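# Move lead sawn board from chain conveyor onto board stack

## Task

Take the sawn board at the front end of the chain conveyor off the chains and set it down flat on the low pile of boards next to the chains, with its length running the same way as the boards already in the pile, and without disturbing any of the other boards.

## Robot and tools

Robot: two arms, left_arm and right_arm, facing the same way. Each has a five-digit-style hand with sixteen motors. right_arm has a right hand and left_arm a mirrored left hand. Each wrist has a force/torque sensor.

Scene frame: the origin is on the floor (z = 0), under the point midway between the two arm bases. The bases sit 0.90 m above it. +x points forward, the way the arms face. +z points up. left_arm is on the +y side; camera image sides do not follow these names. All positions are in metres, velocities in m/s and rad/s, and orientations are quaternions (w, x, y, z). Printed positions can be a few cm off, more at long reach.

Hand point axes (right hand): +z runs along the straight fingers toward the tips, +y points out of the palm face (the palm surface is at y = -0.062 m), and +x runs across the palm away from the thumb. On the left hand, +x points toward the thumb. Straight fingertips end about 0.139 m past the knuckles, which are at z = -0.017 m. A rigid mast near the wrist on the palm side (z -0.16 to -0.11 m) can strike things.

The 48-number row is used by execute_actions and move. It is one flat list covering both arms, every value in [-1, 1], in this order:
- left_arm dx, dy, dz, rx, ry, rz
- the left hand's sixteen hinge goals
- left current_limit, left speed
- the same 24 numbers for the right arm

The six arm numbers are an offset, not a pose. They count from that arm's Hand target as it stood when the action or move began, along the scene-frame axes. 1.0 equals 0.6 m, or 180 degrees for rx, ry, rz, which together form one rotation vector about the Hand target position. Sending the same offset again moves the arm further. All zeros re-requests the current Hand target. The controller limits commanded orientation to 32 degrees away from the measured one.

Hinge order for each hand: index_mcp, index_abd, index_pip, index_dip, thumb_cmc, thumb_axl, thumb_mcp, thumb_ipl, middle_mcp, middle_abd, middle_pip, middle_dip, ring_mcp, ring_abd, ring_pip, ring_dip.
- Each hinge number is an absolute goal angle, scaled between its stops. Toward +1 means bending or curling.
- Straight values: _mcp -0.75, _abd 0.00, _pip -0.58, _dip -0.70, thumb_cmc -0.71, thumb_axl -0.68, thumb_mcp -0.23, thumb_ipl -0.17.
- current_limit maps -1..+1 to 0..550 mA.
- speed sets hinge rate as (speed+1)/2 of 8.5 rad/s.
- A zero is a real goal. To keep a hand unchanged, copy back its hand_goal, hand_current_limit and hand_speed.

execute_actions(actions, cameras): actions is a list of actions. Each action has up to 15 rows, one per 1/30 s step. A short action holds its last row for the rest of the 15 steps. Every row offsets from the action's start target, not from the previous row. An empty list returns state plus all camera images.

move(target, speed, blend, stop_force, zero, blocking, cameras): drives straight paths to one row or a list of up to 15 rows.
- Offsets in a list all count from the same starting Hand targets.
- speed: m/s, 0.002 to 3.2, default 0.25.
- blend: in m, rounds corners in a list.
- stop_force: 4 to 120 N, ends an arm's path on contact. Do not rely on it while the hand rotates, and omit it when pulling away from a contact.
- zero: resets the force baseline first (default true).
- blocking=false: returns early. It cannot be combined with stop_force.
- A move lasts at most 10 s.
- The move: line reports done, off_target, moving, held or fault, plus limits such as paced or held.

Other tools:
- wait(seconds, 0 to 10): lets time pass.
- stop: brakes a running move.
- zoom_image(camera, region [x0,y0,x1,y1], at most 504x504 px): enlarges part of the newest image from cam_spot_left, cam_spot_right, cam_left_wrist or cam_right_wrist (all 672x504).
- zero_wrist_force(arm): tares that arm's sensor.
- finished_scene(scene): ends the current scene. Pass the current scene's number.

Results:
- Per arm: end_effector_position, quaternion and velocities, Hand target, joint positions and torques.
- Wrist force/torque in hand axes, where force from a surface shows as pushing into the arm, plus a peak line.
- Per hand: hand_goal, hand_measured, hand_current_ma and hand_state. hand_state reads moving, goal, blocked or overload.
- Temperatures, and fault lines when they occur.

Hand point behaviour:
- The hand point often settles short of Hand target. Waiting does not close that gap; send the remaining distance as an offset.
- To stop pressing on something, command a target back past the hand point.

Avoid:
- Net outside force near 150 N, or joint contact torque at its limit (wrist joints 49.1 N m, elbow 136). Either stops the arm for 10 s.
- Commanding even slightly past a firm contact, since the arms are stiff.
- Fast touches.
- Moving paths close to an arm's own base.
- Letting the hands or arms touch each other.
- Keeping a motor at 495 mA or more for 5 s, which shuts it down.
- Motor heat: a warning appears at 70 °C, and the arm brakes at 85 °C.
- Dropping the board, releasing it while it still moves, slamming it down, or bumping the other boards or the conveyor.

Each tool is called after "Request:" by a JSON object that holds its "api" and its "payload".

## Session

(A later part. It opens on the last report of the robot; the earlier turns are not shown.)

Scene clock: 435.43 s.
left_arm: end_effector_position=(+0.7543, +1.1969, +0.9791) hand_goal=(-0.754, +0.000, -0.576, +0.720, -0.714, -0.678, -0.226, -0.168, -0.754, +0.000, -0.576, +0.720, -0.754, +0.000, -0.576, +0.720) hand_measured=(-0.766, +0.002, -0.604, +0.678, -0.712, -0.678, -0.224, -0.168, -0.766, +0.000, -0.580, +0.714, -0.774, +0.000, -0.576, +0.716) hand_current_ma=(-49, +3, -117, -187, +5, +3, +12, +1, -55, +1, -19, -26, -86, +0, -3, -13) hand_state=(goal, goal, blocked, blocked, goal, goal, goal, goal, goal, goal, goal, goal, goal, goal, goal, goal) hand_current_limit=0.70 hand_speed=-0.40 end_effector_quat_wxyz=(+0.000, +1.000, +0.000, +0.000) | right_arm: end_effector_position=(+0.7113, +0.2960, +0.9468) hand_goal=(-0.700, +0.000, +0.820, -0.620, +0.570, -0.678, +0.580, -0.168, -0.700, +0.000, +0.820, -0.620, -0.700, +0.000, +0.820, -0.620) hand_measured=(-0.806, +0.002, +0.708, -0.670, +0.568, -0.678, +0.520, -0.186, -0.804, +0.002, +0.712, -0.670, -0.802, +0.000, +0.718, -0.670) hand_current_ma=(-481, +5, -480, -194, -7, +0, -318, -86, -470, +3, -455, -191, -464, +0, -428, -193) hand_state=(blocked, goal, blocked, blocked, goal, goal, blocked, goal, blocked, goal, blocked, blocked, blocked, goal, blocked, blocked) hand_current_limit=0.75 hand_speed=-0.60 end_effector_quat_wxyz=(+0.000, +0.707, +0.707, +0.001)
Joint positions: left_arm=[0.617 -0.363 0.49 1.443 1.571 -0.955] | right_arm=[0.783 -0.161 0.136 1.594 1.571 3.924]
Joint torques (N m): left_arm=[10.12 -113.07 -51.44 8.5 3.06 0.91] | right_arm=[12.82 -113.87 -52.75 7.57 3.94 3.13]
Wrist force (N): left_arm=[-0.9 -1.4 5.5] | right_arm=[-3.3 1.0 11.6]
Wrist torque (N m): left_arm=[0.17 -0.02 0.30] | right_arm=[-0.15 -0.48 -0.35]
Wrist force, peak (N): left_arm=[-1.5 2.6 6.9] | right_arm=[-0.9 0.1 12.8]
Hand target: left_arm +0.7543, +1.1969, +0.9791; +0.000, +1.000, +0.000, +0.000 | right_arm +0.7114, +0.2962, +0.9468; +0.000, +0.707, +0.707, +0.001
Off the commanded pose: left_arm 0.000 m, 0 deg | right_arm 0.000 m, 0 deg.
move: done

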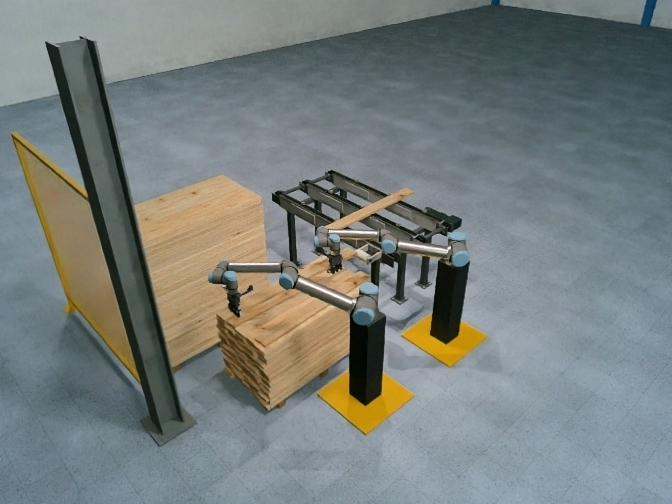

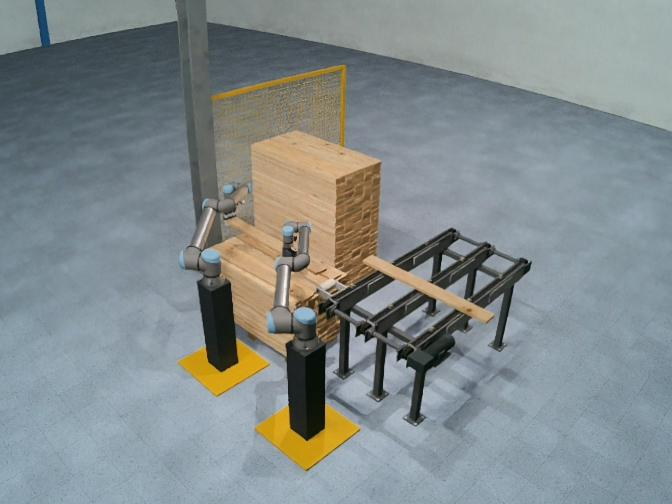

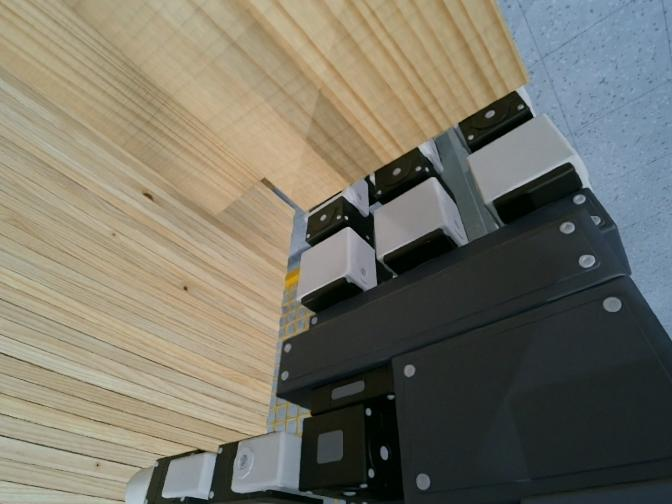

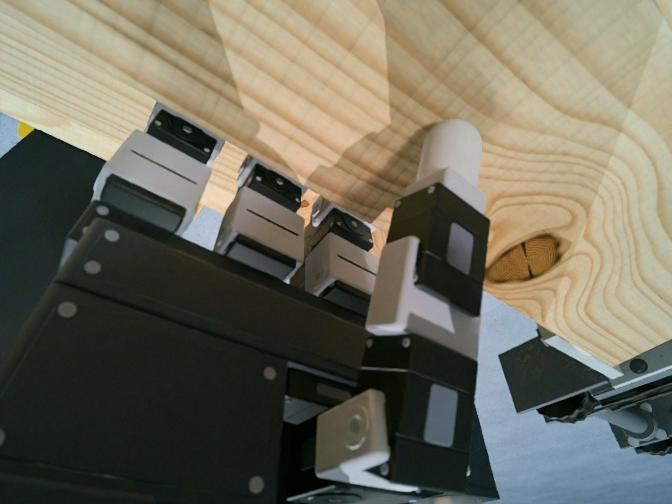

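Request:
{"api": "execute_actions", "payload": {"actions": [[[0,0,0,0,0,0,-0.754,0,-0.576,0.72,-0.714,-0.678,-0.226,-0.168,-0.754,0,-0.576,0.72,-0.754,0,-0.576,0.72,0.7,-0.4,0,0,0,0,0,0,-0.74,0,0.77,-0.66,0.571,-0.678,0.58,-0.168,-0.74,0,0.77,-0.66,-0.74,0,0.77,-0.66,0.75,-0.6]]], "cameras": ["all"]}}

Scene clock: 484.70 s.
left_arm: end_effector_position=(+0.7543, +1.1969, +0.9791) hand_goal=(-0.754, +0.000, -0.576, +0.720, -0.714, -0.678, -0.226, -0.168, -0.754, +0.000, -0.576, +0.720, -0.754, +0.000, -0.576, +0.720) hand_measured=(-0.766, +0.002, -0.604, +0.678, -0.712, -0.678, -0.224, -0.168, -0.768, +0.000, -0.580, +0.714, -0.774, +0.000, -0.576, +0.716) hand_current_ma=(-55, +5, -120, -187, +5, +3, +12, +1, -62, +1, -19, -26, -92, +0, -1, -13) hand_state=(goal, goal, blocked, blocked, goal, goal, goal, goal, goal, goal, goal, goal, blocked, goal, goal, goal) hand_current_limit=0.70 hand_speed=-0.40 end_effector_quat_wxyz=(+0.000, +1.000, +0.000, +0.000) | right_arm: end_effector_position=(+0.7114, +0.2962, +0.9468) hand_goal=(-0.740, +0.000, +0.770, -0.660, +0.570, -0.678, +0.580, -0.168, -0.740, +0.000, +0.770, -0.660, -0.740, +0.000, +0.770, -0.660) hand_measured=(-0.806, +0.002, +0.702, -0.684, +0.568, -0.678, +0.528, -0.186, -0.804, +0.002, +0.706, -0.680, -0.802, +0.000, +0.712, -0.680) hand_current_ma=(-280, +5, -270, -86, -7, +0, -271, -86, -271, +3, -251, -68, -264, +0, -225, -64) hand_state=(blocked, goal, blocked, blocked, goal, goal, blocked, goal, blocked, goal, blocked, blocked, blocked, goal, blocked, goal) hand_current_limit=0.75 hand_speed=-0.60 end_effector_quat_wxyz=(+0.000, +0.707, +0.707, +0.001)
Joint positions: left_arm=[0.617 -0.363 0.49 1.443 1.571 -0.955] | right_arm=[0.783 -0.158 0.129 1.598 1.571 3.924]
Joint torques (N m): left_arm=[-3.26 -113.76 -51.37 8.64 2.44 0.69] | right_arm=[11.72 -111.92 -52.51 7.61 3.75 3.31]
Wrist force (N): left_arm=[-0.3 -1.8 5.3] | right_arm=[-3.5 1.1 11.2]
Wrist torque (N m): left_arm=[0.18 -0.18 0.40] | right_arm=[-0.19 -0.40 -0.34]
Wrist force, peak (N): left_arm=[-0.2 -1.2 6.2] | right_arm=[-2.9 1.1 12.3]
Hand target: left_arm +0.7543, +1.1969, +0.9791; +0.000, +1.000, +0.000, +0.000 | right_arm +0.7114, +0.2962, +0.9468; +0.000, +0.707, +0.707, +0.001
Off the commanded pose: left_arm 0.000 m, 0 deg | right_arm 0.000 m, 0 deg.

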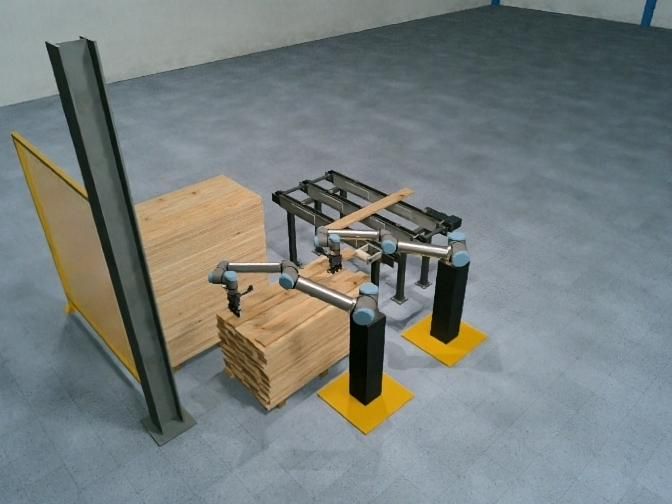

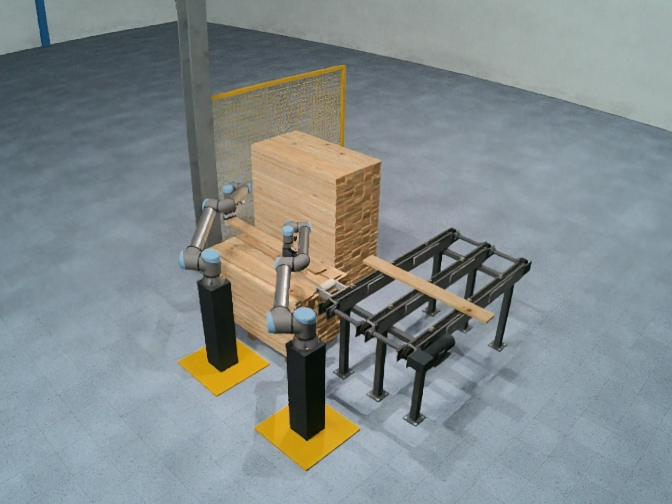

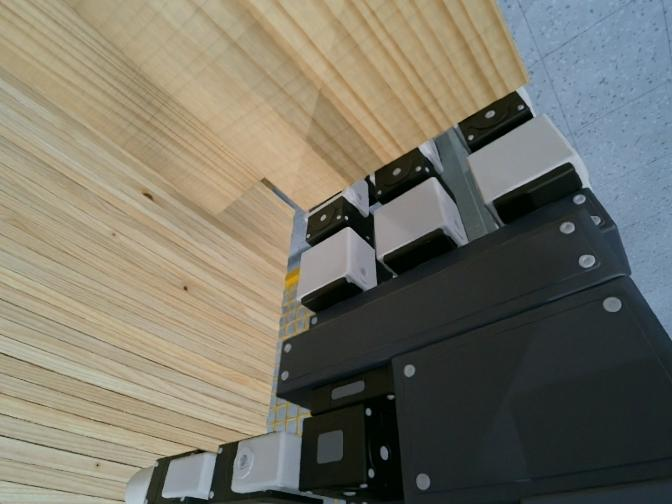

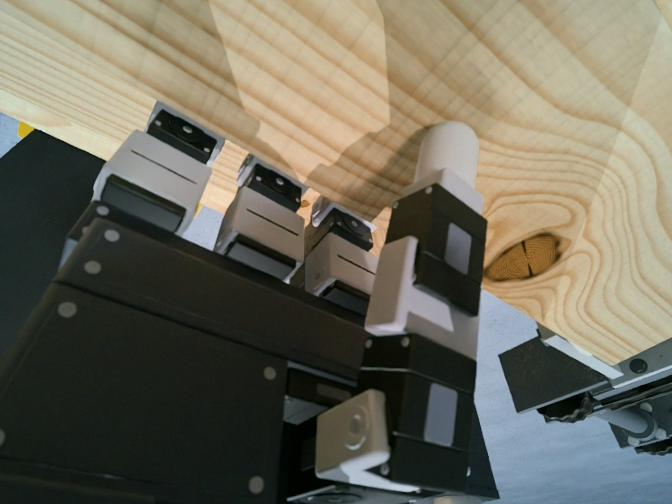

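Request:
{"api": "move", "payload": {"target": [[0,0,-0.2,0,0,0,-0.754,0,-0.576,0.72,-0.714,-0.678,-0.226,-0.168,-0.754,0,-0.576,0.72,-0.754,0,-0.576,0.72,0.7,-0.4,0,0,-0.183,0,0,0,-0.74,0,0.77,-0.66,0.571,-0.678,0.58,-0.168,-0.74,0,0.77,-0.66,-0.74,0,0.77,-0.66,0.75,-0.6]], "speed": 0.08, "cameras": ["cam_left_wrist","cam_right_wrist"]}}

Scene clock: 492.17 s.
left_arm: end_effector_position=(+0.7542, +1.1968, +0.8591) hand_goal=(-0.754, +0.000, -0.576, +0.720, -0.714, -0.678, -0.226, -0.168, -0.754, +0.000, -0.576, +0.720, -0.754, +0.000, -0.576, +0.720) hand_measured=(-0.766, +0.002, -0.604, +0.678, -0.712, -0.678, -0.224, -0.168, -0.770, +0.000, -0.578, +0.716, -0.778, +0.000, -0.576, +0.716) hand_current_ma=(-53, +9, -120, -187, +5, +3, +12, +1, -72, +1, -9, -17, -107, +0, +0, -13) hand_state=(goal, goal, blocked, blocked, goal, goal, goal, goal, goal, goal, goal, goal, blocked, goal, goal, goal) hand_current_limit=0.70 hand_speed=-0.40 end_effector_quat_wxyz=(+0.000, +1.000, +0.000, +0.000) | right_arm: end_effector_position=(+0.7114, +0.2962, +0.8371) hand_goal=(-0.740, +0.000, +0.770, -0.660, +0.570, -0.678, +0.580, -0.168, -0.740, +0.000, +0.770, -0.660, -0.740, +0.000, +0.770, -0.660) hand_measured=(-0.806, +0.002, +0.702, -0.684, +0.570, -0.678, +0.528, -0.186, -0.804, +0.002, +0.704, -0.680, -0.802, +0.000, +0.704, -0.680) hand_current_ma=(-280, +4, -270, -86, -2, +0, -271, -86, -271, +3, -263, -68, -264, +0, -259, -64) hand_state=(blocked, goal, blocked, blocked, goal, goal, blocked, goal, blocked, goal, blocked, blocked, blocked, goal, blocked, goal) hand_current_limit=0.75 hand_speed=-0.60 end_effector_quat_wxyz=(+0.000, +0.707, +0.707, +0.001)
Joint positions: left_arm=[0.617 -0.286 0.548 1.309 1.571 -0.955] | right_arm=[0.783 -0.114 0.23 1.453 1.571 3.924]
Joint torques (N m): left_arm=[-4.35 -113.78 -45.1 1.47 2.29 -1.68] | right_arm=[-3.26 -116.76 -53.82 2.02 -3.22 -3.46]
Wrist force (N): left_arm=[-0.7 -2.5 5.2] | right_arm=[-4.0 1.0 12.3]
Wrist torque (N m): left_arm=[0.22 -0.09 0.40] | right_arm=[-0.25 -0.63 -0.32]
Wrist force, peak (N): left_arm=[-0.7 -1.5 6.9] | right_arm=[-3.6 1.0 13.9]
Hand target: left_arm +0.7543, +1.1969, +0.8591; +0.000, +1.000, +0.000, +0.000 | right_arm +0.7114, +0.2962, +0.8370; +0.000, +0.707, +0.707, +0.001
Off the commanded pose: left_arm 0.000 m, 0 deg | right_arm 0.000 m, 0 deg.
move: done
Images, in order (width x height): cam_left_wrist 672x504, cam_right_wrist 672x504.

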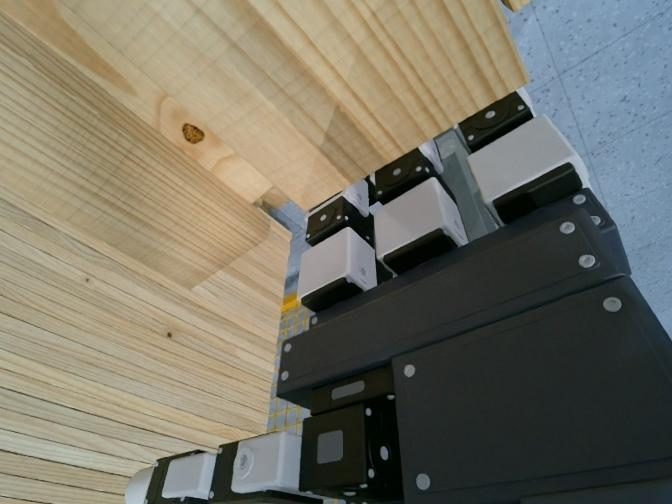

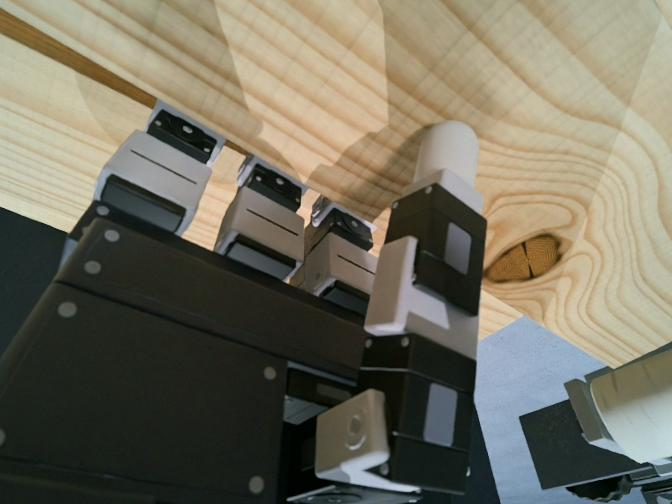

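Request:
{"api": "move", "payload": {"target": [[0,0,-0.08,0,0,0,-0.754,0,-0.576,0.72,-0.714,-0.678,-0.226,-0.168,-0.754,0,-0.576,0.72,-0.754,0,-0.576,0.72,0.7,-0.4,0,0,-0.075,0,0,0,-0.74,0,0.77,-0.66,0.571,-0.678,0.58,-0.168,-0.74,0,0.77,-0.66,-0.74,0,0.77,-0.66,0.75,-0.6]], "speed": 0.02, "stop_force": 5, "cameras": ["cam_left_wrist","cam_right_wrist"]}}

Scene clock: 506.80 s.
left_arm: end_effector_position=(+0.7543, +1.1969, +0.8111) hand_goal=(-0.754, +0.000, -0.576, +0.720, -0.714, -0.678, -0.226, -0.168, -0.754, +0.000, -0.576, +0.720, -0.754, +0.000, -0.576, +0.720) hand_measured=(-0.766, +0.002, -0.604, +0.678, -0.712, -0.678, -0.224, -0.168, -0.770, +0.000, -0.578, +0.716, -0.778, +0.000, -0.576, +0.716) hand_current_ma=(-53, +10, -120, -187, +5, +3, +12, +1, -76, +1, -8, -14, -111, +0, +0, -13) hand_state=(goal, goal, blocked, blocked, goal, goal, goal, goal, goal, goal, goal, goal, blocked, goal, goal, goal) hand_current_limit=0.70 hand_speed=-0.40 end_effector_quat_wxyz=(+0.000, +1.000, +0.000, +0.000) | right_arm: end_effector_position=(+0.7115, +0.2962, +0.7920) hand_goal=(-0.740, +0.000, +0.770, -0.660, +0.570, -0.678, +0.580, -0.168, -0.740, +0.000, +0.770, -0.660, -0.740, +0.000, +0.770, -0.660) hand_measured=(-0.806, +0.002, +0.702, -0.684, +0.570, -0.678, +0.528, -0.186, -0.804, +0.002, +0.702, -0.680, -0.802, +0.000, +0.702, -0.680) hand_current_ma=(-280, +4, -270, -86, -1, +1, -271, -86, -271, +3, -268, -68, -264, +0, -271, -64) hand_state=(blocked, goal, blocked, blocked, goal, goal, blocked, goal, blocked, goal, blocked, blocked, blocked, goal, blocked, goal) hand_current_limit=0.75 hand_speed=-0.60 end_effector_quat_wxyz=(+0.000, +0.707, +0.707, +0.001)
Joint positions: left_arm=[0.617 -0.244 0.548 1.266 1.571 -0.955] | right_arm=[0.783 -0.07 0.219 1.421 1.571 3.924]
Joint torques (N m): left_arm=[-1.88 -114.3 -49.22 1.17 -0.6 -1.35] | right_arm=[-4.68 -112.84 -52.33 3.21 -2.51 -1.06]
Wrist force (N): left_arm=[-0.8 -2.3 5.5] | right_arm=[-3.7 1.0 12.2]
Wrist torque (N m): left_arm=[0.16 -0.11 0.41] | right_arm=[-0.23 -0.62 -0.32]
Wrist force, peak (N): left_arm=[-1.5 -1.8 5.9] | right_arm=[-4.6 0.9 12.5]
Hand target: left_arm +0.7543, +1.1969, +0.8111; +0.000, +1.000, +0.000, +0.000 | right_arm +0.7114, +0.2962, +0.7920; +0.000, +0.707, +0.707, +0.001
Off the commanded pose: left_arm 0.000 m, 0 deg | right_arm 0.000 m, 0 deg.
move: done
Images, in order (width x height): cam_left_wrist 672x504, cam_right_wrist 672x504.

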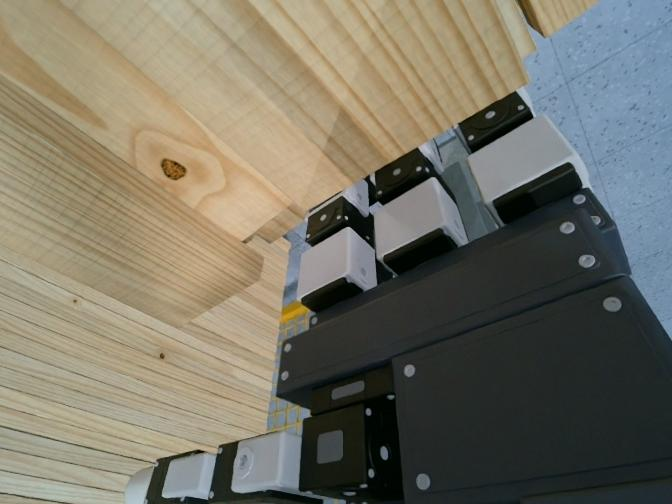

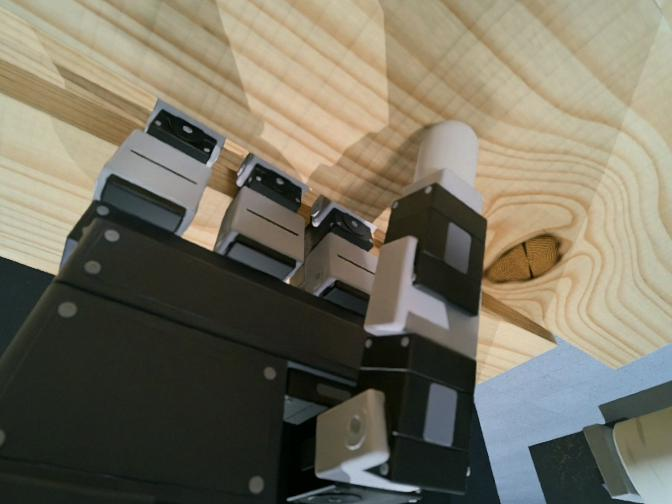

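Request:
{"api": "zoom_image", "payload": {"camera": "cam_right_wrist", "region": [0, 0, 300, 300]}}

Request:
{"api": "zoom_image", "payload": {"camera": "cam_left_wrist", "region": [0, 0, 350, 340]}}

Scaled by 1.680.

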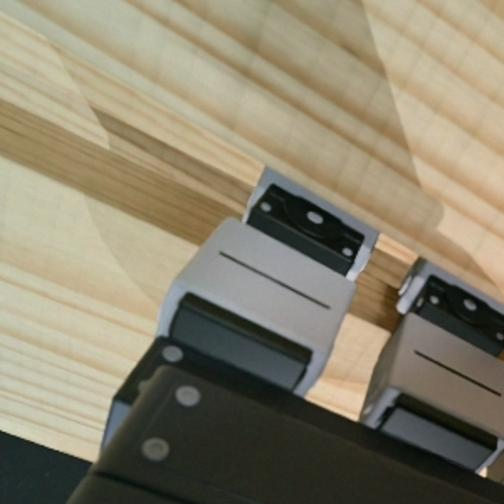

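Scaled by 1.440.

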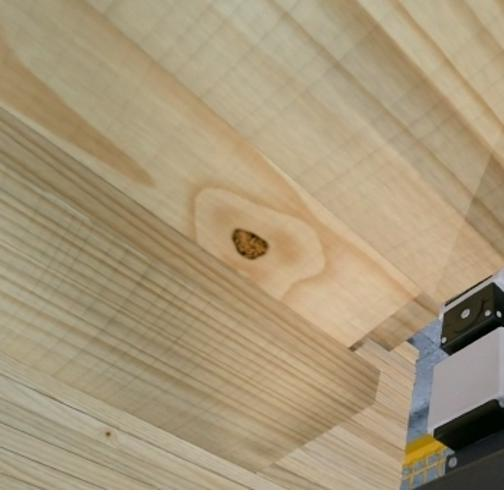

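Request:
{"api": "move", "payload": {"target": [[0.05,-0.0167,0,0,0,0,-0.754,0,-0.576,0.72,-0.714,-0.678,-0.226,-0.168,-0.754,0,-0.576,0.72,-0.754,0,-0.576,0.72,0.7,-0.4,0.05,-0.0167,0,0,0,0,-0.74,0,0.77,-0.66,0.571,-0.678,0.58,-0.168,-0.74,0,0.77,-0.66,-0.74,0,0.77,-0.66,0.75,-0.6],[0.05,-0.0167,-0.09,0,0,0,-0.754,0,-0.576,0.72,-0.714,-0.678,-0.226,-0.168,-0.754,0,-0.576,0.72,-0.754,0,-0.576,0.72,0.7,-0.4,0.05,-0.0167,-0.09,0,0,0,-0.74,0,0.77,-0.66,0.571,-0.678,0.58,-0.168,-0.74,0,0.77,-0.66,-0.74,0,0.77,-0.66,0.75,-0.6]], "speed": [0.05,0.02], "stop_force": 5, "cameras": ["cam_left_wrist","cam_right_wrist"]}}

Scene clock: 570.50 s.
left_arm: end_effector_position=(+0.7841, +1.1868, +0.8062) hand_goal=(-0.754, +0.000, -0.576, +0.720, -0.714, -0.678, -0.226, -0.168, -0.754, +0.000, -0.576, +0.720, -0.754, +0.000, -0.576, +0.720) hand_measured=(-0.760, +0.006, -0.604, +0.676, -0.712, -0.678, -0.224, -0.168, -0.764, +0.000, -0.578, +0.714, -0.772, +0.000, -0.576, +0.716) hand_current_ma=(-29, +19, -120, -196, +5, +3, +12, +1, -46, +2, -7, -26, -84, +2, +0, -13) hand_state=(goal, goal, blocked, blocked, goal, goal, goal, goal, goal, goal, goal, goal, goal, goal, goal, goal) hand_current_limit=0.70 hand_speed=-0.40 end_effector_quat_wxyz=(+0.000, +1.000, +0.000, +0.000) | right_arm: end_effector_position=(+0.7405, +0.2853, +0.7891) hand_goal=(-0.740, +0.000, +0.770, -0.660, +0.570, -0.678, +0.580, -0.168, -0.740, +0.000, +0.770, -0.660, -0.740, +0.000, +0.770, -0.660) hand_measured=(-0.806, +0.002, +0.708, -0.684, +0.570, -0.676, +0.528, -0.186, -0.804, +0.002, +0.702, -0.684, -0.802, +0.000, +0.700, -0.688) hand_current_ma=(-280, +3, -247, -86, +0, +3, -271, -86, -271, +2, -267, -86, -265, +1, -282, -102) hand_state=(blocked, goal, blocked, blocked, goal, goal, blocked, goal, blocked, goal, blocked, blocked, blocked, goal, blocked, blocked) hand_current_limit=0.75 hand_speed=-0.60 end_effector_quat_wxyz=(+0.000, +0.706, +0.708, +0.004)
Joint positions: left_arm=[0.592 -0.192 0.447 1.315 1.571 -0.979] | right_arm=[0.756 0.019 0.038 1.505 1.57 3.895]
Joint torques (N m): left_arm=[-4.82 -147.94 -26.56 7.8 -1.37 -0.8] | right_arm=[5.21 -148.27 -36.43 2.81 2.22 1.96]
Wrist force (N): left_arm=[-0.7 1.6 3.5] | right_arm=[-0.3 1.5 9.9]
Wrist torque (N m): left_arm=[0.33 -0.08 0.32] | right_arm=[-0.11 -0.45 -0.06]
Wrist force, peak (N): left_arm=[-3.8 1.8 -17.6] | right_arm=[-3.8 0.9 12.6]
Hand target: left_arm +0.7841, +1.1868, +0.8062; +0.000, +1.000, +0.000, +0.000 (not the last commanded pose) | right_arm +0.7405, +0.2853, +0.7891; +0.000, +0.706, +0.708, +0.004 (not the last commanded pose)
Off the commanded pose: left_arm 0.049 m, 0 deg | right_arm 0.051 m, 0 deg.
elbow stopped short (right arm): the move would have taken joint 3 (elbow) straighter than the controller allows.
move: contact (left_arm, right_arm); path passed 1 of 2 targets
Images, in order (width x height): cam_left_wrist 672x504, cam_right_wrist 672x504.

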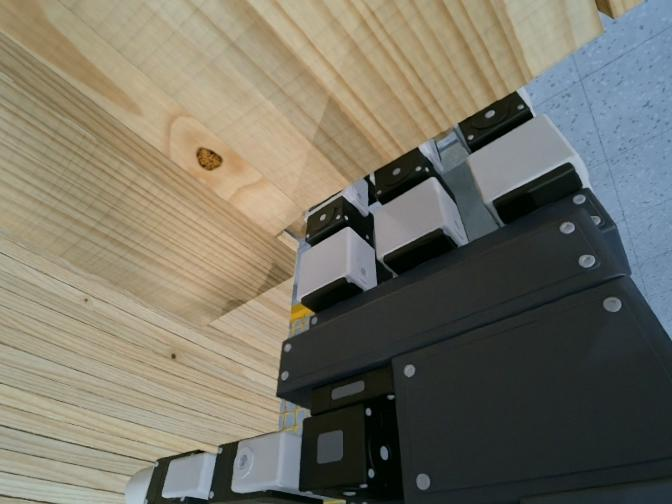

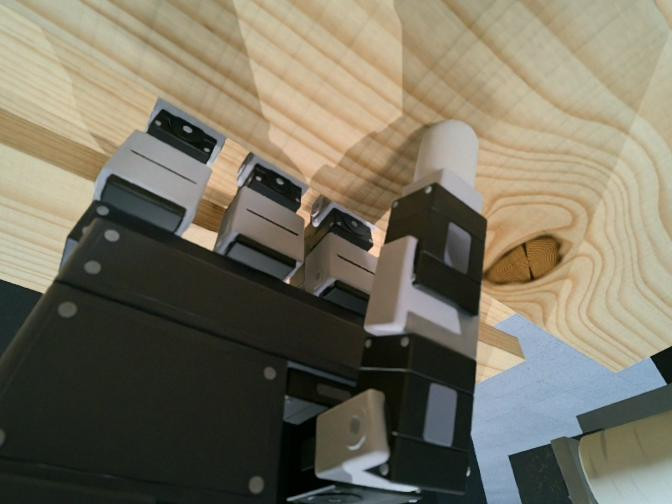

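Request:
{"api": "zoom_image", "payload": {"camera": "cam_right_wrist", "region": [0, 60, 260, 260]}}

Request:
{"api": "zoom_image", "payload": {"camera": "cam_left_wrist", "region": [180, 60, 560, 340]}}

Scaled by 1.938.

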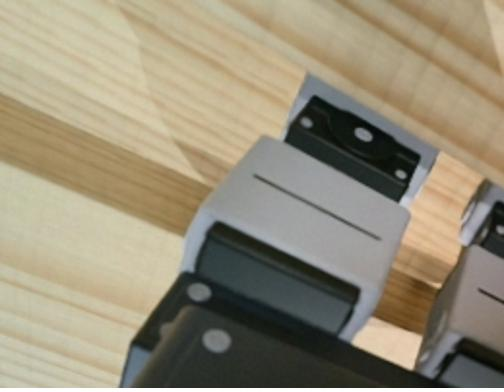

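Scaled by 1.326.

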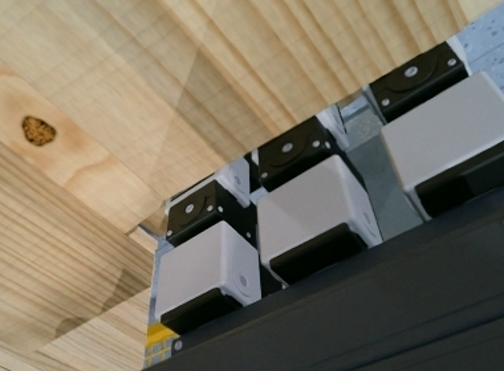

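Request:
{"api": "move", "payload": {"target": [[-0.033,0,0.007,0,0,0,-0.754,0,-0.576,0.72,-0.714,-0.678,-0.226,-0.168,-0.754,0,-0.576,0.72,-0.754,0,-0.576,0.72,0.7,-0.4,-0.033,0,0.0,0,0,0,-0.74,0,0.77,-0.66,0.571,-0.678,0.58,-0.168,-0.74,0,0.77,-0.66,-0.74,0,0.77,-0.66,0.75,-0.6]], "speed": 0.05}}

Request:
{"api": "move", "payload": {"target": [[0,0,-0.03,0,0,0,-0.754,0,-0.576,0.72,-0.714,-0.678,-0.226,-0.168,-0.754,0,-0.576,0.72,-0.754,0,-0.576,0.72,0.7,-0.4,0,0,-0.03,0,0,0,-0.74,0,0.77,-0.66,0.571,-0.678,0.58,-0.168,-0.74,0,0.77,-0.66,-0.74,0,0.77,-0.66,0.75,-0.6]], "speed": 0.02, "stop_force": 5, "cameras": ["cam_left_wrist","cam_right_wrist"]}}

Scene clock: 599.30 s.
left_arm: end_effector_position=(+0.7643, +1.1868, +0.8104) hand_goal=(-0.754, +0.000, -0.576, +0.720, -0.714, -0.678, -0.226, -0.168, -0.754, +0.000, -0.576, +0.720, -0.754, +0.000, -0.576, +0.720) hand_measured=(-0.762, +0.006, -0.604, +0.676, -0.712, -0.678, -0.224, -0.168, -0.764, +0.000, -0.578, +0.716, -0.774, +0.000, -0.576, +0.716) hand_current_ma=(-34, +19, -120, -198, +5, +3, +12, +1, -47, +2, -5, -14, -86, +2, +0, -13) hand_state=(goal, goal, blocked, blocked, goal, goal, goal, goal, goal, goal, goal, goal, goal, goal, goal, goal) hand_current_limit=0.70 hand_speed=-0.40 end_effector_quat_wxyz=(+0.000, +1.000, +0.000, +0.000) | right_arm: end_effector_position=(+0.7207, +0.2853, +0.7892) hand_goal=(-0.740, +0.000, +0.770, -0.660, +0.570, -0.678, +0.580, -0.168, -0.740, +0.000, +0.770, -0.660, -0.740, +0.000, +0.770, -0.660) hand_measured=(-0.828, +0.002, +0.704, -0.688, +0.570, -0.678, +0.550, -0.186, -0.822, +0.002, +0.702, -0.684, -0.816, +0.000, +0.696, -0.682) hand_current_ma=(-390, +3, -263, -98, +0, +1, -142, -79, -361, +2, -272, -86, -336, +1, -297, -74) hand_state=(blocked, goal, blocked, blocked, goal, goal, blocked, goal, blocked, goal, blocked, blocked, blocked, goal, blocked, blocked) hand_current_limit=0.75 hand_speed=-0.60 end_effector_quat_wxyz=(+0.000, +0.706, +0.708, +0.004)
Joint positions: left_arm=[0.603 -0.243 0.547 1.266 1.571 -0.968] | right_arm=[0.769 -0.101 0.288 1.376 1.57 3.908]
Joint torques (N m): left_arm=[14.01 -149.43 -26.39 0.31 -0.24 0.96] | right_arm=[26.59 -94.74 -8.69 -0.77 -7.34 -2.54]
Wrist force (N): left_arm=[-0.3 2.8 5.6] | right_arm=[3.6 24.8 -37.3]
Wrist torque (N m): left_arm=[0.09 -0.19 0.20] | right_arm=[4.64 -0.86 -0.05]
Wrist force, peak (N): left_arm=[-0.3 -3.3 5.8] | right_arm=[3.6 24.8 -37.3]
Hand target: left_arm +0.7643, +1.1868, +0.8104; +0.000, +1.000, +0.000, +0.000 | right_arm +0.7207, +0.2853, +0.7891; +0.000, +0.706, +0.708, +0.004
Off the commanded pose: left_arm 0.000 m, 0 deg | right_arm 0.000 m, 0 deg.
move: done

Scene clock: 600.77 s.
left_arm: end_effector_position=(+0.7642, +1.1868, +0.8061) hand_goal=(-0.754, +0.000, -0.576, +0.720, -0.714, -0.678, -0.226, -0.168, -0.754, +0.000, -0.576, +0.720, -0.754, +0.000, -0.576, +0.720) hand_measured=(-0.760, +0.006, -0.604, +0.674, -0.712, -0.678, -0.224, -0.168, -0.764, +0.002, -0.578, +0.714, -0.772, +0.000, -0.576, +0.716) hand_current_ma=(-27, +23, -120, -202, +5, +3, +12, +1, -43, +3, -5, -26, -85, +3, +0, -13) hand_state=(goal, goal, blocked, blocked, goal, goal, goal, goal, goal, goal, goal, goal, goal, goal, goal, goal) hand_current_limit=0.70 hand_speed=-0.40 end_effector_quat_wxyz=(+0.000, +1.000, +0.000, +0.000) | right_arm: end_effector_position=(+0.7207, +0.2853, +0.7891) hand_goal=(-0.740, +0.000, +0.770, -0.660, +0.570, -0.678, +0.580, -0.168, -0.740, +0.000, +0.770, -0.660, -0.740, +0.000, +0.770, -0.660) hand_measured=(-0.830, +0.002, +0.708, -0.688, +0.570, -0.678, +0.550, -0.186, -0.824, +0.002, +0.702, -0.684, -0.818, +0.000, +0.696, -0.684) hand_current_ma=(-399, +2, -243, -98, +0, +1, -141, -79, -369, +2, -272, -86, -344, +1, -297, -83) hand_state=(blocked, goal, blocked, blocked, goal, goal, blocked, goal, blocked, goal, blocked, blocked, blocked, goal, blocked, blocked) hand_current_limit=0.75 hand_speed=-0.60 end_effector_quat_wxyz=(+0.000, +0.706, +0.708, +0.004)
Joint positions: left_arm=[0.603 -0.239 0.547 1.263 1.571 -0.968] | right_arm=[0.769 -0.101 0.288 1.375 1.57 3.908]
Joint torques (N m): left_arm=[7.25 -145.53 -24.5 7.88 -1.05 0.76] | right_arm=[24.65 -90.32 -5.67 4.22 -7.24 -0.09]
Wrist force (N): left_arm=[-0.7 0.3 1.8] | right_arm=[0.6 28.6 -43.1]
Wrist torque (N m): left_arm=[0.45 -0.10 0.28] | right_arm=[5.08 -0.98 -0.27]
Wrist force, peak (N): left_arm=[-3.9 2.2 -18.8] | right_arm=[0.3 32.0 -52.3]
Hand target: left_arm +0.7642, +1.1868, +0.8061; +0.000, +1.000, +0.000, +0.000 (not the last commanded pose) | right_arm +0.7207, +0.2853, +0.7891; +0.000, +0.706, +0.708, +0.004 (not the last commanded pose)
Off the commanded pose: left_arm 0.014 m, 0 deg | right_arm 0.018 m, 0 deg.
move: contact (left_arm, right_arm)
Images, in order (width x height): cam_left_wrist 672x504, cam_right_wrist 672x504.

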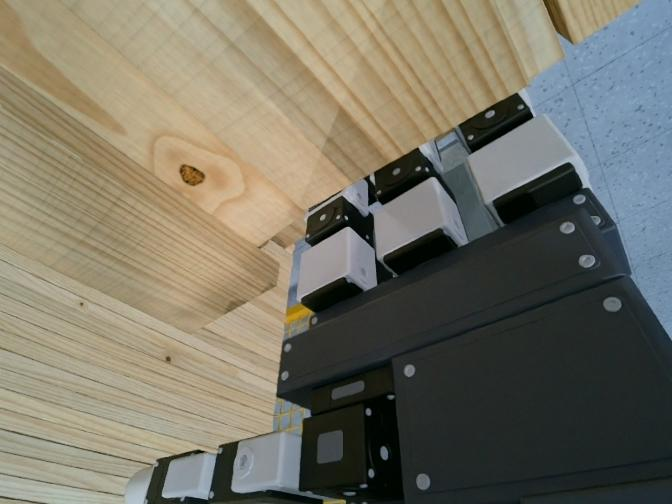

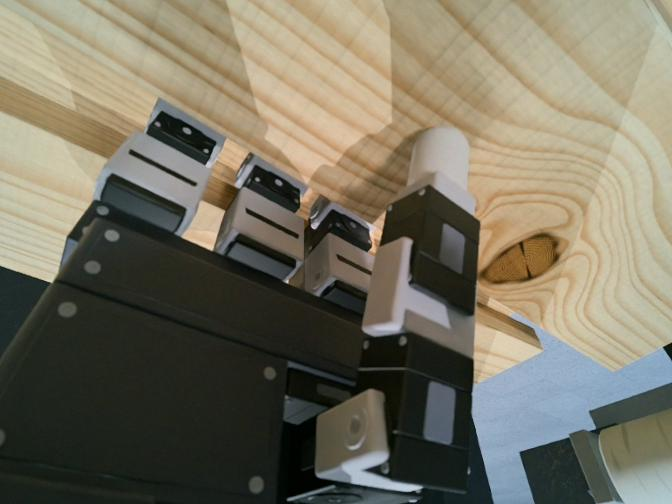

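Request:
{"api": "move", "payload": {"target": [[0,0,0.002,0,0,0,-0.754,0,-0.576,0.72,-0.714,-0.678,-0.226,-0.168,-0.754,0,-0.576,0.72,-0.754,0,-0.576,0.72,0.7,-0.4,0,0,0.005,0,0,0,-0.74,0,0.77,-0.66,0.571,-0.678,0.58,-0.168,-0.74,0,0.77,-0.66,-0.74,0,0.77,-0.66,0.75,-0.6]], "speed": 0.02}}

Scene clock: 607.93 s.
left_arm: end_effector_position=(+0.7642, +1.1868, +0.8073) hand_goal=(-0.754, +0.000, -0.576, +0.720, -0.714, -0.678, -0.226, -0.168, -0.754, +0.000, -0.576, +0.720, -0.754, +0.000, -0.576, +0.720) hand_measured=(-0.760, +0.006, -0.604, +0.674, -0.712, -0.678, -0.224, -0.168, -0.764, +0.002, -0.578, +0.716, -0.772, +0.000, -0.576, +0.716) hand_current_ma=(-26, +23, -120, -202, +5, +3, +12, +1, -43, +3, -4, -14, -85, +3, +0, -13) hand_state=(goal, goal, blocked, blocked, goal, goal, goal, goal, goal, goal, goal, goal, goal, goal, goal, goal) hand_current_limit=0.70 hand_speed=-0.40 end_effector_quat_wxyz=(+0.000, +1.000, +0.000, +0.000) | right_arm: end_effector_position=(+0.7206, +0.2854, +0.7918) hand_goal=(-0.740, +0.000, +0.770, -0.660, +0.570, -0.678, +0.580, -0.168, -0.740, +0.000, +0.770, -0.660, -0.740, +0.000, +0.770, -0.660) hand_measured=(-0.830, +0.002, +0.708, -0.688, +0.570, -0.678, +0.550, -0.186, -0.824, +0.002, +0.702, -0.684, -0.818, +0.000, +0.696, -0.684) hand_current_ma=(-396, +2, -243, -98, +0, +1, -141, -79, -369, +2, -272, -86, -344, +1, -301, -83) hand_state=(blocked, goal, blocked, blocked, goal, goal, blocked, goal, blocked, goal, blocked, blocked, blocked, goal, blocked, blocked) hand_current_limit=0.75 hand_speed=-0.60 end_effector_quat_wxyz=(+0.000, +0.706, +0.708, +0.004)
Joint positions: left_arm=[0.603 -0.24 0.547 1.264 1.571 -0.968] | right_arm=[0.769 -0.104 0.289 1.377 1.57 3.908]
Joint torques (N m): left_arm=[-4.79 -149.33 -26.01 8.14 1.78 0.26] | right_arm=[3.86 -150.99 -36.86 8.11 -0.37 2.12]
Wrist force (N): left_arm=[-0.4 1.1 4.9] | right_arm=[-0.7 1.4 12.1]
Wrist torque (N m): left_arm=[0.21 -0.22 0.30] | right_arm=[-0.23 -0.60 -0.05]
Wrist force, peak (N): left_arm=[-0.9 2.4 5.7] | right_arm=[0.6 29.0 -43.2]
Hand target: left_arm +0.7642, +1.1868, +0.8073; +0.000, +1.000, +0.000, +0.000 | right_arm +0.7207, +0.2853, +0.7921; +0.000, +0.706, +0.708, +0.004
Off the commanded pose: left_arm 0.000 m, 0 deg | right_arm 0.000 m, 0 deg.
move: done

Request:
{"api": "move", "payload": {"target": [0,0,0,0,0,0,-0.754,0,-0.576,0.72,-0.714,-0.678,-0.226,-0.168,-0.754,0,-0.576,0.72,-0.754,0,-0.576,0.72,0.7,-0.4,0,0,0,0,0,0,-0.74,0,0.74,-0.66,0.571,-0.678,-0.226,-0.168,-0.74,0,0.74,-0.66,-0.74,0,0.74,-0.66,0.75,-0.85], "speed": 0.02, "cameras": ["cam_left_wrist","cam_right_wrist"]}}

Scene clock: 615.67 s.
left_arm: end_effector_position=(+0.7642, +1.1868, +0.8073) hand_goal=(-0.754, +0.000, -0.576, +0.720, -0.714, -0.678, -0.226, -0.168, -0.754, +0.000, -0.576, +0.720, -0.754, +0.000, -0.576, +0.720) hand_measured=(-0.760, +0.006, -0.604, +0.674, -0.712, -0.678, -0.224, -0.168, -0.764, +0.002, -0.578, +0.716, -0.772, +0.000, -0.576, +0.716) hand_current_ma=(-26, +23, -123, -205, +5, +3, +12, +1, -43, +3, -4, -14, -85, +3, +0, -13) hand_state=(goal, goal, blocked, blocked, goal, goal, goal, goal, goal, goal, goal, goal, goal, goal, goal, goal) hand_current_limit=0.70 hand_speed=-0.40 end_effector_quat_wxyz=(+0.000, +1.000, +0.000, +0.000) | right_arm: end_effector_position=(+0.7207, +0.2853, +0.7921) hand_goal=(-0.740, +0.000, +0.740, -0.660, +0.570, -0.678, -0.226, -0.168, -0.740, +0.000, +0.740, -0.660, -0.740, +0.000, +0.740, -0.660) hand_measured=(-0.826, +0.002, +0.698, -0.688, +0.570, -0.678, -0.216, -0.168, -0.820, +0.002, +0.690, -0.684, -0.818, -0.002, +0.684, -0.684) hand_current_ma=(-376, +2, -157, -98, +0, +1, +44, -3, -352, +2, -191, -86, -339, -2, -217, -83) hand_state=(blocked, goal, blocked, blocked, goal, goal, goal, goal, blocked, goal, blocked, blocked, blocked, goal, blocked, blocked) hand_current_limit=0.75 hand_speed=-0.85 end_effector_quat_wxyz=(+0.000, +0.706, +0.708, +0.004)
Joint positions: left_arm=[0.603 -0.24 0.547 1.264 1.571 -0.968] | right_arm=[0.769 -0.104 0.289 1.377 1.57 3.908]
Joint torques (N m): left_arm=[-4.76 -147.65 -27.03 8.07 1.83 -0.25] | right_arm=[-5.09 -146.77 -48.1 5.11 3.6 0.82]
Wrist force (N): left_arm=[-0.8 0.1 5.4] | right_arm=[-1.5 1.5 12.1]
Wrist torque (N m): left_arm=[0.16 -0.22 0.31] | right_arm=[-0.26 -0.53 0.01]
Wrist force, peak (N): left_arm=[-0.6 0.3 6.0] | right_arm=[-1.8 1.5 12.7]
Hand target: left_arm +0.7642, +1.1868, +0.8073; +0.000, +1.000, +0.000, +0.000 | right_arm +0.7207, +0.2853, +0.7921; +0.000, +0.706, +0.708, +0.004
Off the commanded pose: left_arm 0.000 m, 0 deg | right_arm 0.000 m, 0 deg.
move: done
Images, in order (width x height): cam_left_wrist 672x504, cam_right_wrist 672x504.

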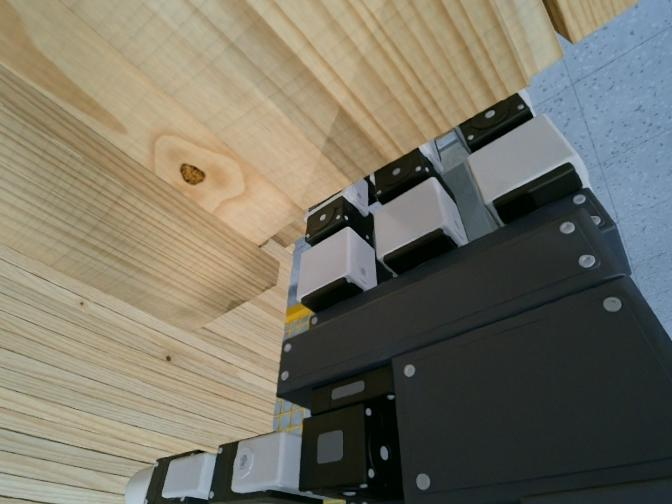

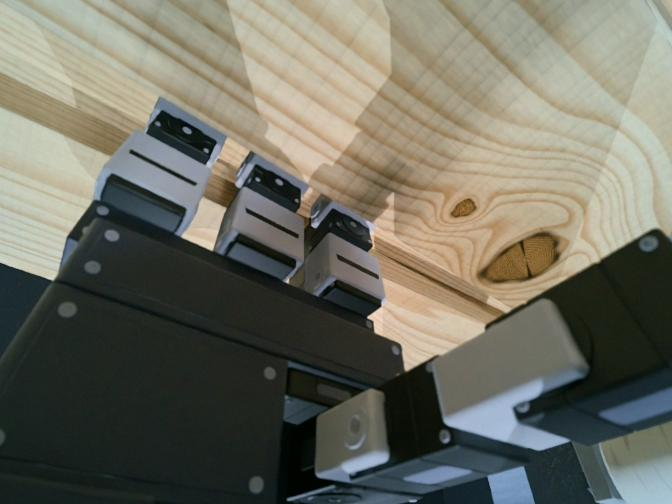

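Request:
{"api": "move", "payload": {"target": [0,0,0,0,0,0,-0.754,0,-0.576,0.72,-0.714,-0.678,-0.226,-0.168,-0.754,0,-0.576,0.72,-0.754,0,-0.576,0.72,0.7,-0.4,-0.055,0,0,0,0,0,-0.77,0,0.72,-0.69,0.571,-0.678,-0.226,-0.168,-0.77,0,0.72,-0.69,-0.77,0,0.72,-0.69,0.75,-0.85], "speed": 0.06, "cameras": ["cam_left_wrist","cam_right_wrist"]}}

Scene clock: 627.57 s.
left_arm: end_effector_position=(+0.7642, +1.1868, +0.8073) hand_goal=(-0.754, +0.000, -0.576, +0.720, -0.714, -0.678, -0.226, -0.168, -0.754, +0.000, -0.576, +0.720, -0.754, +0.000, -0.576, +0.720) hand_measured=(-0.736, +0.014, -0.604, +0.668, -0.712, -0.678, -0.224, -0.168, -0.756, +0.002, -0.578, +0.716, -0.776, +0.000, -0.576, +0.716) hand_current_ma=(+83, +50, -124, -237, +5, +3, +12, +1, -6, +3, -4, -14, -98, +3, +0, -13) hand_state=(goal, goal, blocked, blocked, goal, goal, goal, goal, goal, goal, goal, goal, blocked, goal, goal, goal) hand_current_limit=0.70 hand_speed=-0.40 end_effector_quat_wxyz=(+0.000, +1.000, +0.000, +0.000) | right_arm: end_effector_position=(+0.6879, +0.2854, +0.7923) hand_goal=(-0.770, +0.000, +0.720, -0.690, +0.570, -0.678, -0.226, -0.168, -0.770, +0.000, +0.720, -0.690, -0.770, +0.000, +0.720, -0.690) hand_measured=(-0.766, -0.004, +0.646, -0.716, +0.570, -0.678, -0.216, -0.168, -0.764, -0.002, +0.648, -0.718, -0.788, -0.002, +0.672, -0.710) hand_current_ma=(+13, -8, -294, -95, +0, +1, +44, -3, +21, -3, -293, -99, -66, -3, -184, -67) hand_state=(goal, goal, blocked, blocked, goal, goal, goal, goal, goal, goal, blocked, blocked, goal, goal, blocked, goal) hand_current_limit=0.75 hand_speed=-0.85 end_effector_quat_wxyz=(+0.000, +0.706, +0.708, +0.004)
Joint positions: left_arm=[0.603 -0.24 0.547 1.264 1.571 -0.968] | right_arm=[0.791 -0.189 0.465 1.286 1.57 3.931]
Joint torques (N m): left_arm=[-4.58 -147.81 -29.11 7.12 1.63 -0.76] | right_arm=[30.95 -68.81 5.24 -1.76 -9.46 4.03]
Wrist force (N): left_arm=[-1.5 2.6 6.1] | right_arm=[4.1 28.8 -60.3]
Wrist torque (N m): left_arm=[-0.08 -0.09 0.37] | right_arm=[5.16 -0.73 0.12]
Wrist force, peak (N): left_arm=[-1.4 2.8 6.1] | right_arm=[4.1 28.8 -60.3]
Hand target: left_arm +0.7642, +1.1868, +0.8073; +0.000, +1.000, +0.000, +0.000 | right_arm +0.6877, +0.2853, +0.7921; +0.000, +0.706, +0.708, +0.004
Off the commanded pose: left_arm 0.000 m, 0 deg | right_arm 0.000 m, 0 deg.
move: done
Images, in order (width x height): cam_left_wrist 672x504, cam_right_wrist 672x504.

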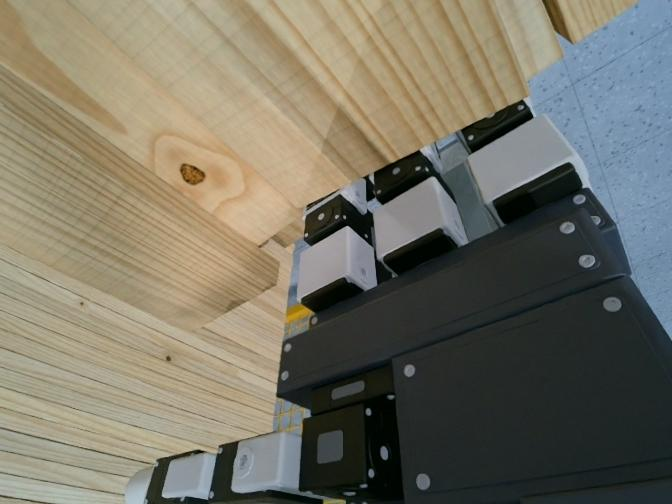

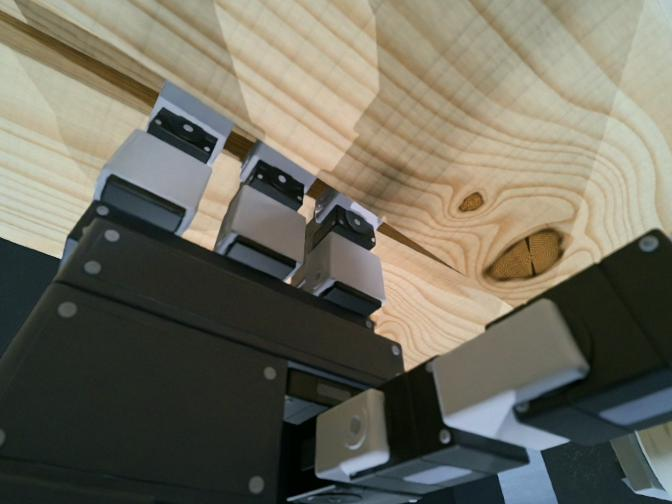

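Request:
{"api": "move", "payload": {"target": [0,0,0,0,0,0,-0.754,0,-0.576,0.72,-0.714,-0.678,-0.226,-0.168,-0.754,0,-0.576,0.72,-0.754,0,-0.576,0.72,0.7,-0.4,0.01,0,0.043,0,0,0,-0.75,0,0.36,-0.69,0.571,-0.678,-0.226,-0.168,-0.75,0,0.36,-0.69,-0.75,0,0.36,-0.69,0.75,-0.92], "speed": 0.02, "cameras": ["cam_left_wrist","cam_right_wrist"]}}

Scene clock: 687.03 s.
left_arm: end_effector_position=(+0.7642, +1.1868, +0.8073) hand_goal=(-0.754, +0.000, -0.576, +0.720, -0.714, -0.678, -0.226, -0.168, -0.754, +0.000, -0.576, +0.720, -0.754, +0.000, -0.576, +0.720) hand_measured=(-0.740, +0.022, -0.604, +0.666, -0.712, -0.678, -0.224, -0.168, -0.756, +0.002, -0.578, +0.716, -0.772, +0.000, -0.576, +0.716) hand_current_ma=(+67, +78, -117, -247, +5, +3, +12, +1, -6, +3, -4, -14, -84, +3, +0, -13) hand_state=(goal, blocked, blocked, blocked, goal, goal, goal, goal, goal, goal, goal, goal, goal, goal, goal, goal) hand_current_limit=0.70 hand_speed=-0.40 end_effector_quat_wxyz=(+0.000, +1.000, +0.000, +0.000) | right_arm: end_effector_position=(+0.6937, +0.2853, +0.8178) hand_goal=(-0.750, +0.000, +0.360, -0.690, +0.570, -0.678, -0.226, -0.168, -0.750, +0.000, +0.360, -0.690, -0.750, +0.000, +0.360, -0.690) hand_measured=(-0.792, +0.012, +0.328, -0.692, +0.570, -0.678, -0.216, -0.168, -0.782, +0.006, +0.342, -0.692, -0.770, +0.000, +0.352, -0.692) hand_current_ma=(-168, +33, -117, -2, +0, +1, +43, -3, -126, +16, -56, -4, -70, +0, -20, -4) hand_state=(blocked, goal, blocked, goal, goal, goal, goal, goal, blocked, goal, goal, goal, goal, goal, goal, goal) hand_current_limit=0.75 hand_speed=-0.92 end_effector_quat_wxyz=(+0.000, +0.706, +0.708, +0.004)
Joint positions: left_arm=[0.603 -0.24 0.547 1.264 1.571 -0.968] | right_arm=[0.787 -0.201 0.444 1.319 1.57 3.927]
Joint torques (N m): left_arm=[-2.17 -138.54 -44.78 0.76 0.31 -1.49] | right_arm=[-10.97 -144.33 -48.58 7.95 3.54 -3.43]
Wrist force (N): left_arm=[-0.3 1.8 6.7] | right_arm=[-0.4 0.2 8.2]
Wrist torque (N m): left_arm=[-0.13 -0.29 0.24] | right_arm=[-0.31 -0.07 -0.03]
Wrist force, peak (N): left_arm=[-1.3 5.1 6.1] | right_arm=[4.0 31.0 -69.7]
Hand target: left_arm +0.7642, +1.1868, +0.8073; +0.000, +1.000, +0.000, +0.000 | right_arm +0.6937, +0.2853, +0.8179; +0.000, +0.706, +0.708, +0.004
Off the commanded pose: left_arm 0.000 m, 0 deg | right_arm 0.000 m, 0 deg.
move: done
Images, in order (width x height): cam_left_wrist 672x504, cam_right_wrist 672x504.

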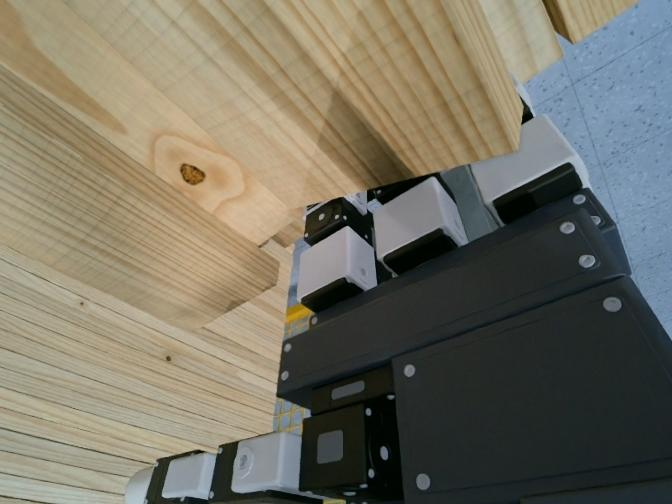

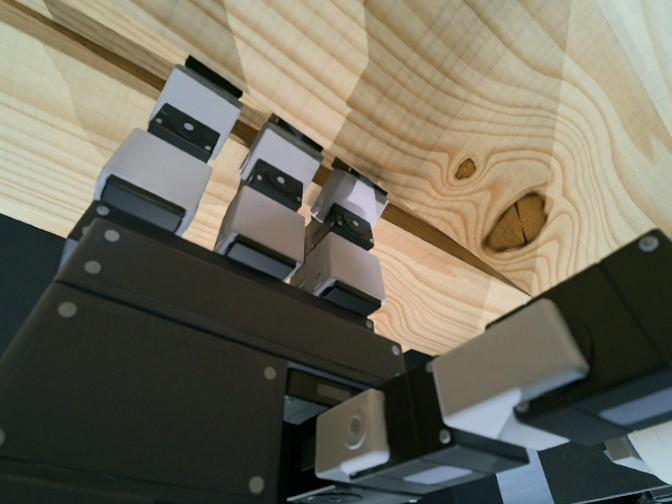

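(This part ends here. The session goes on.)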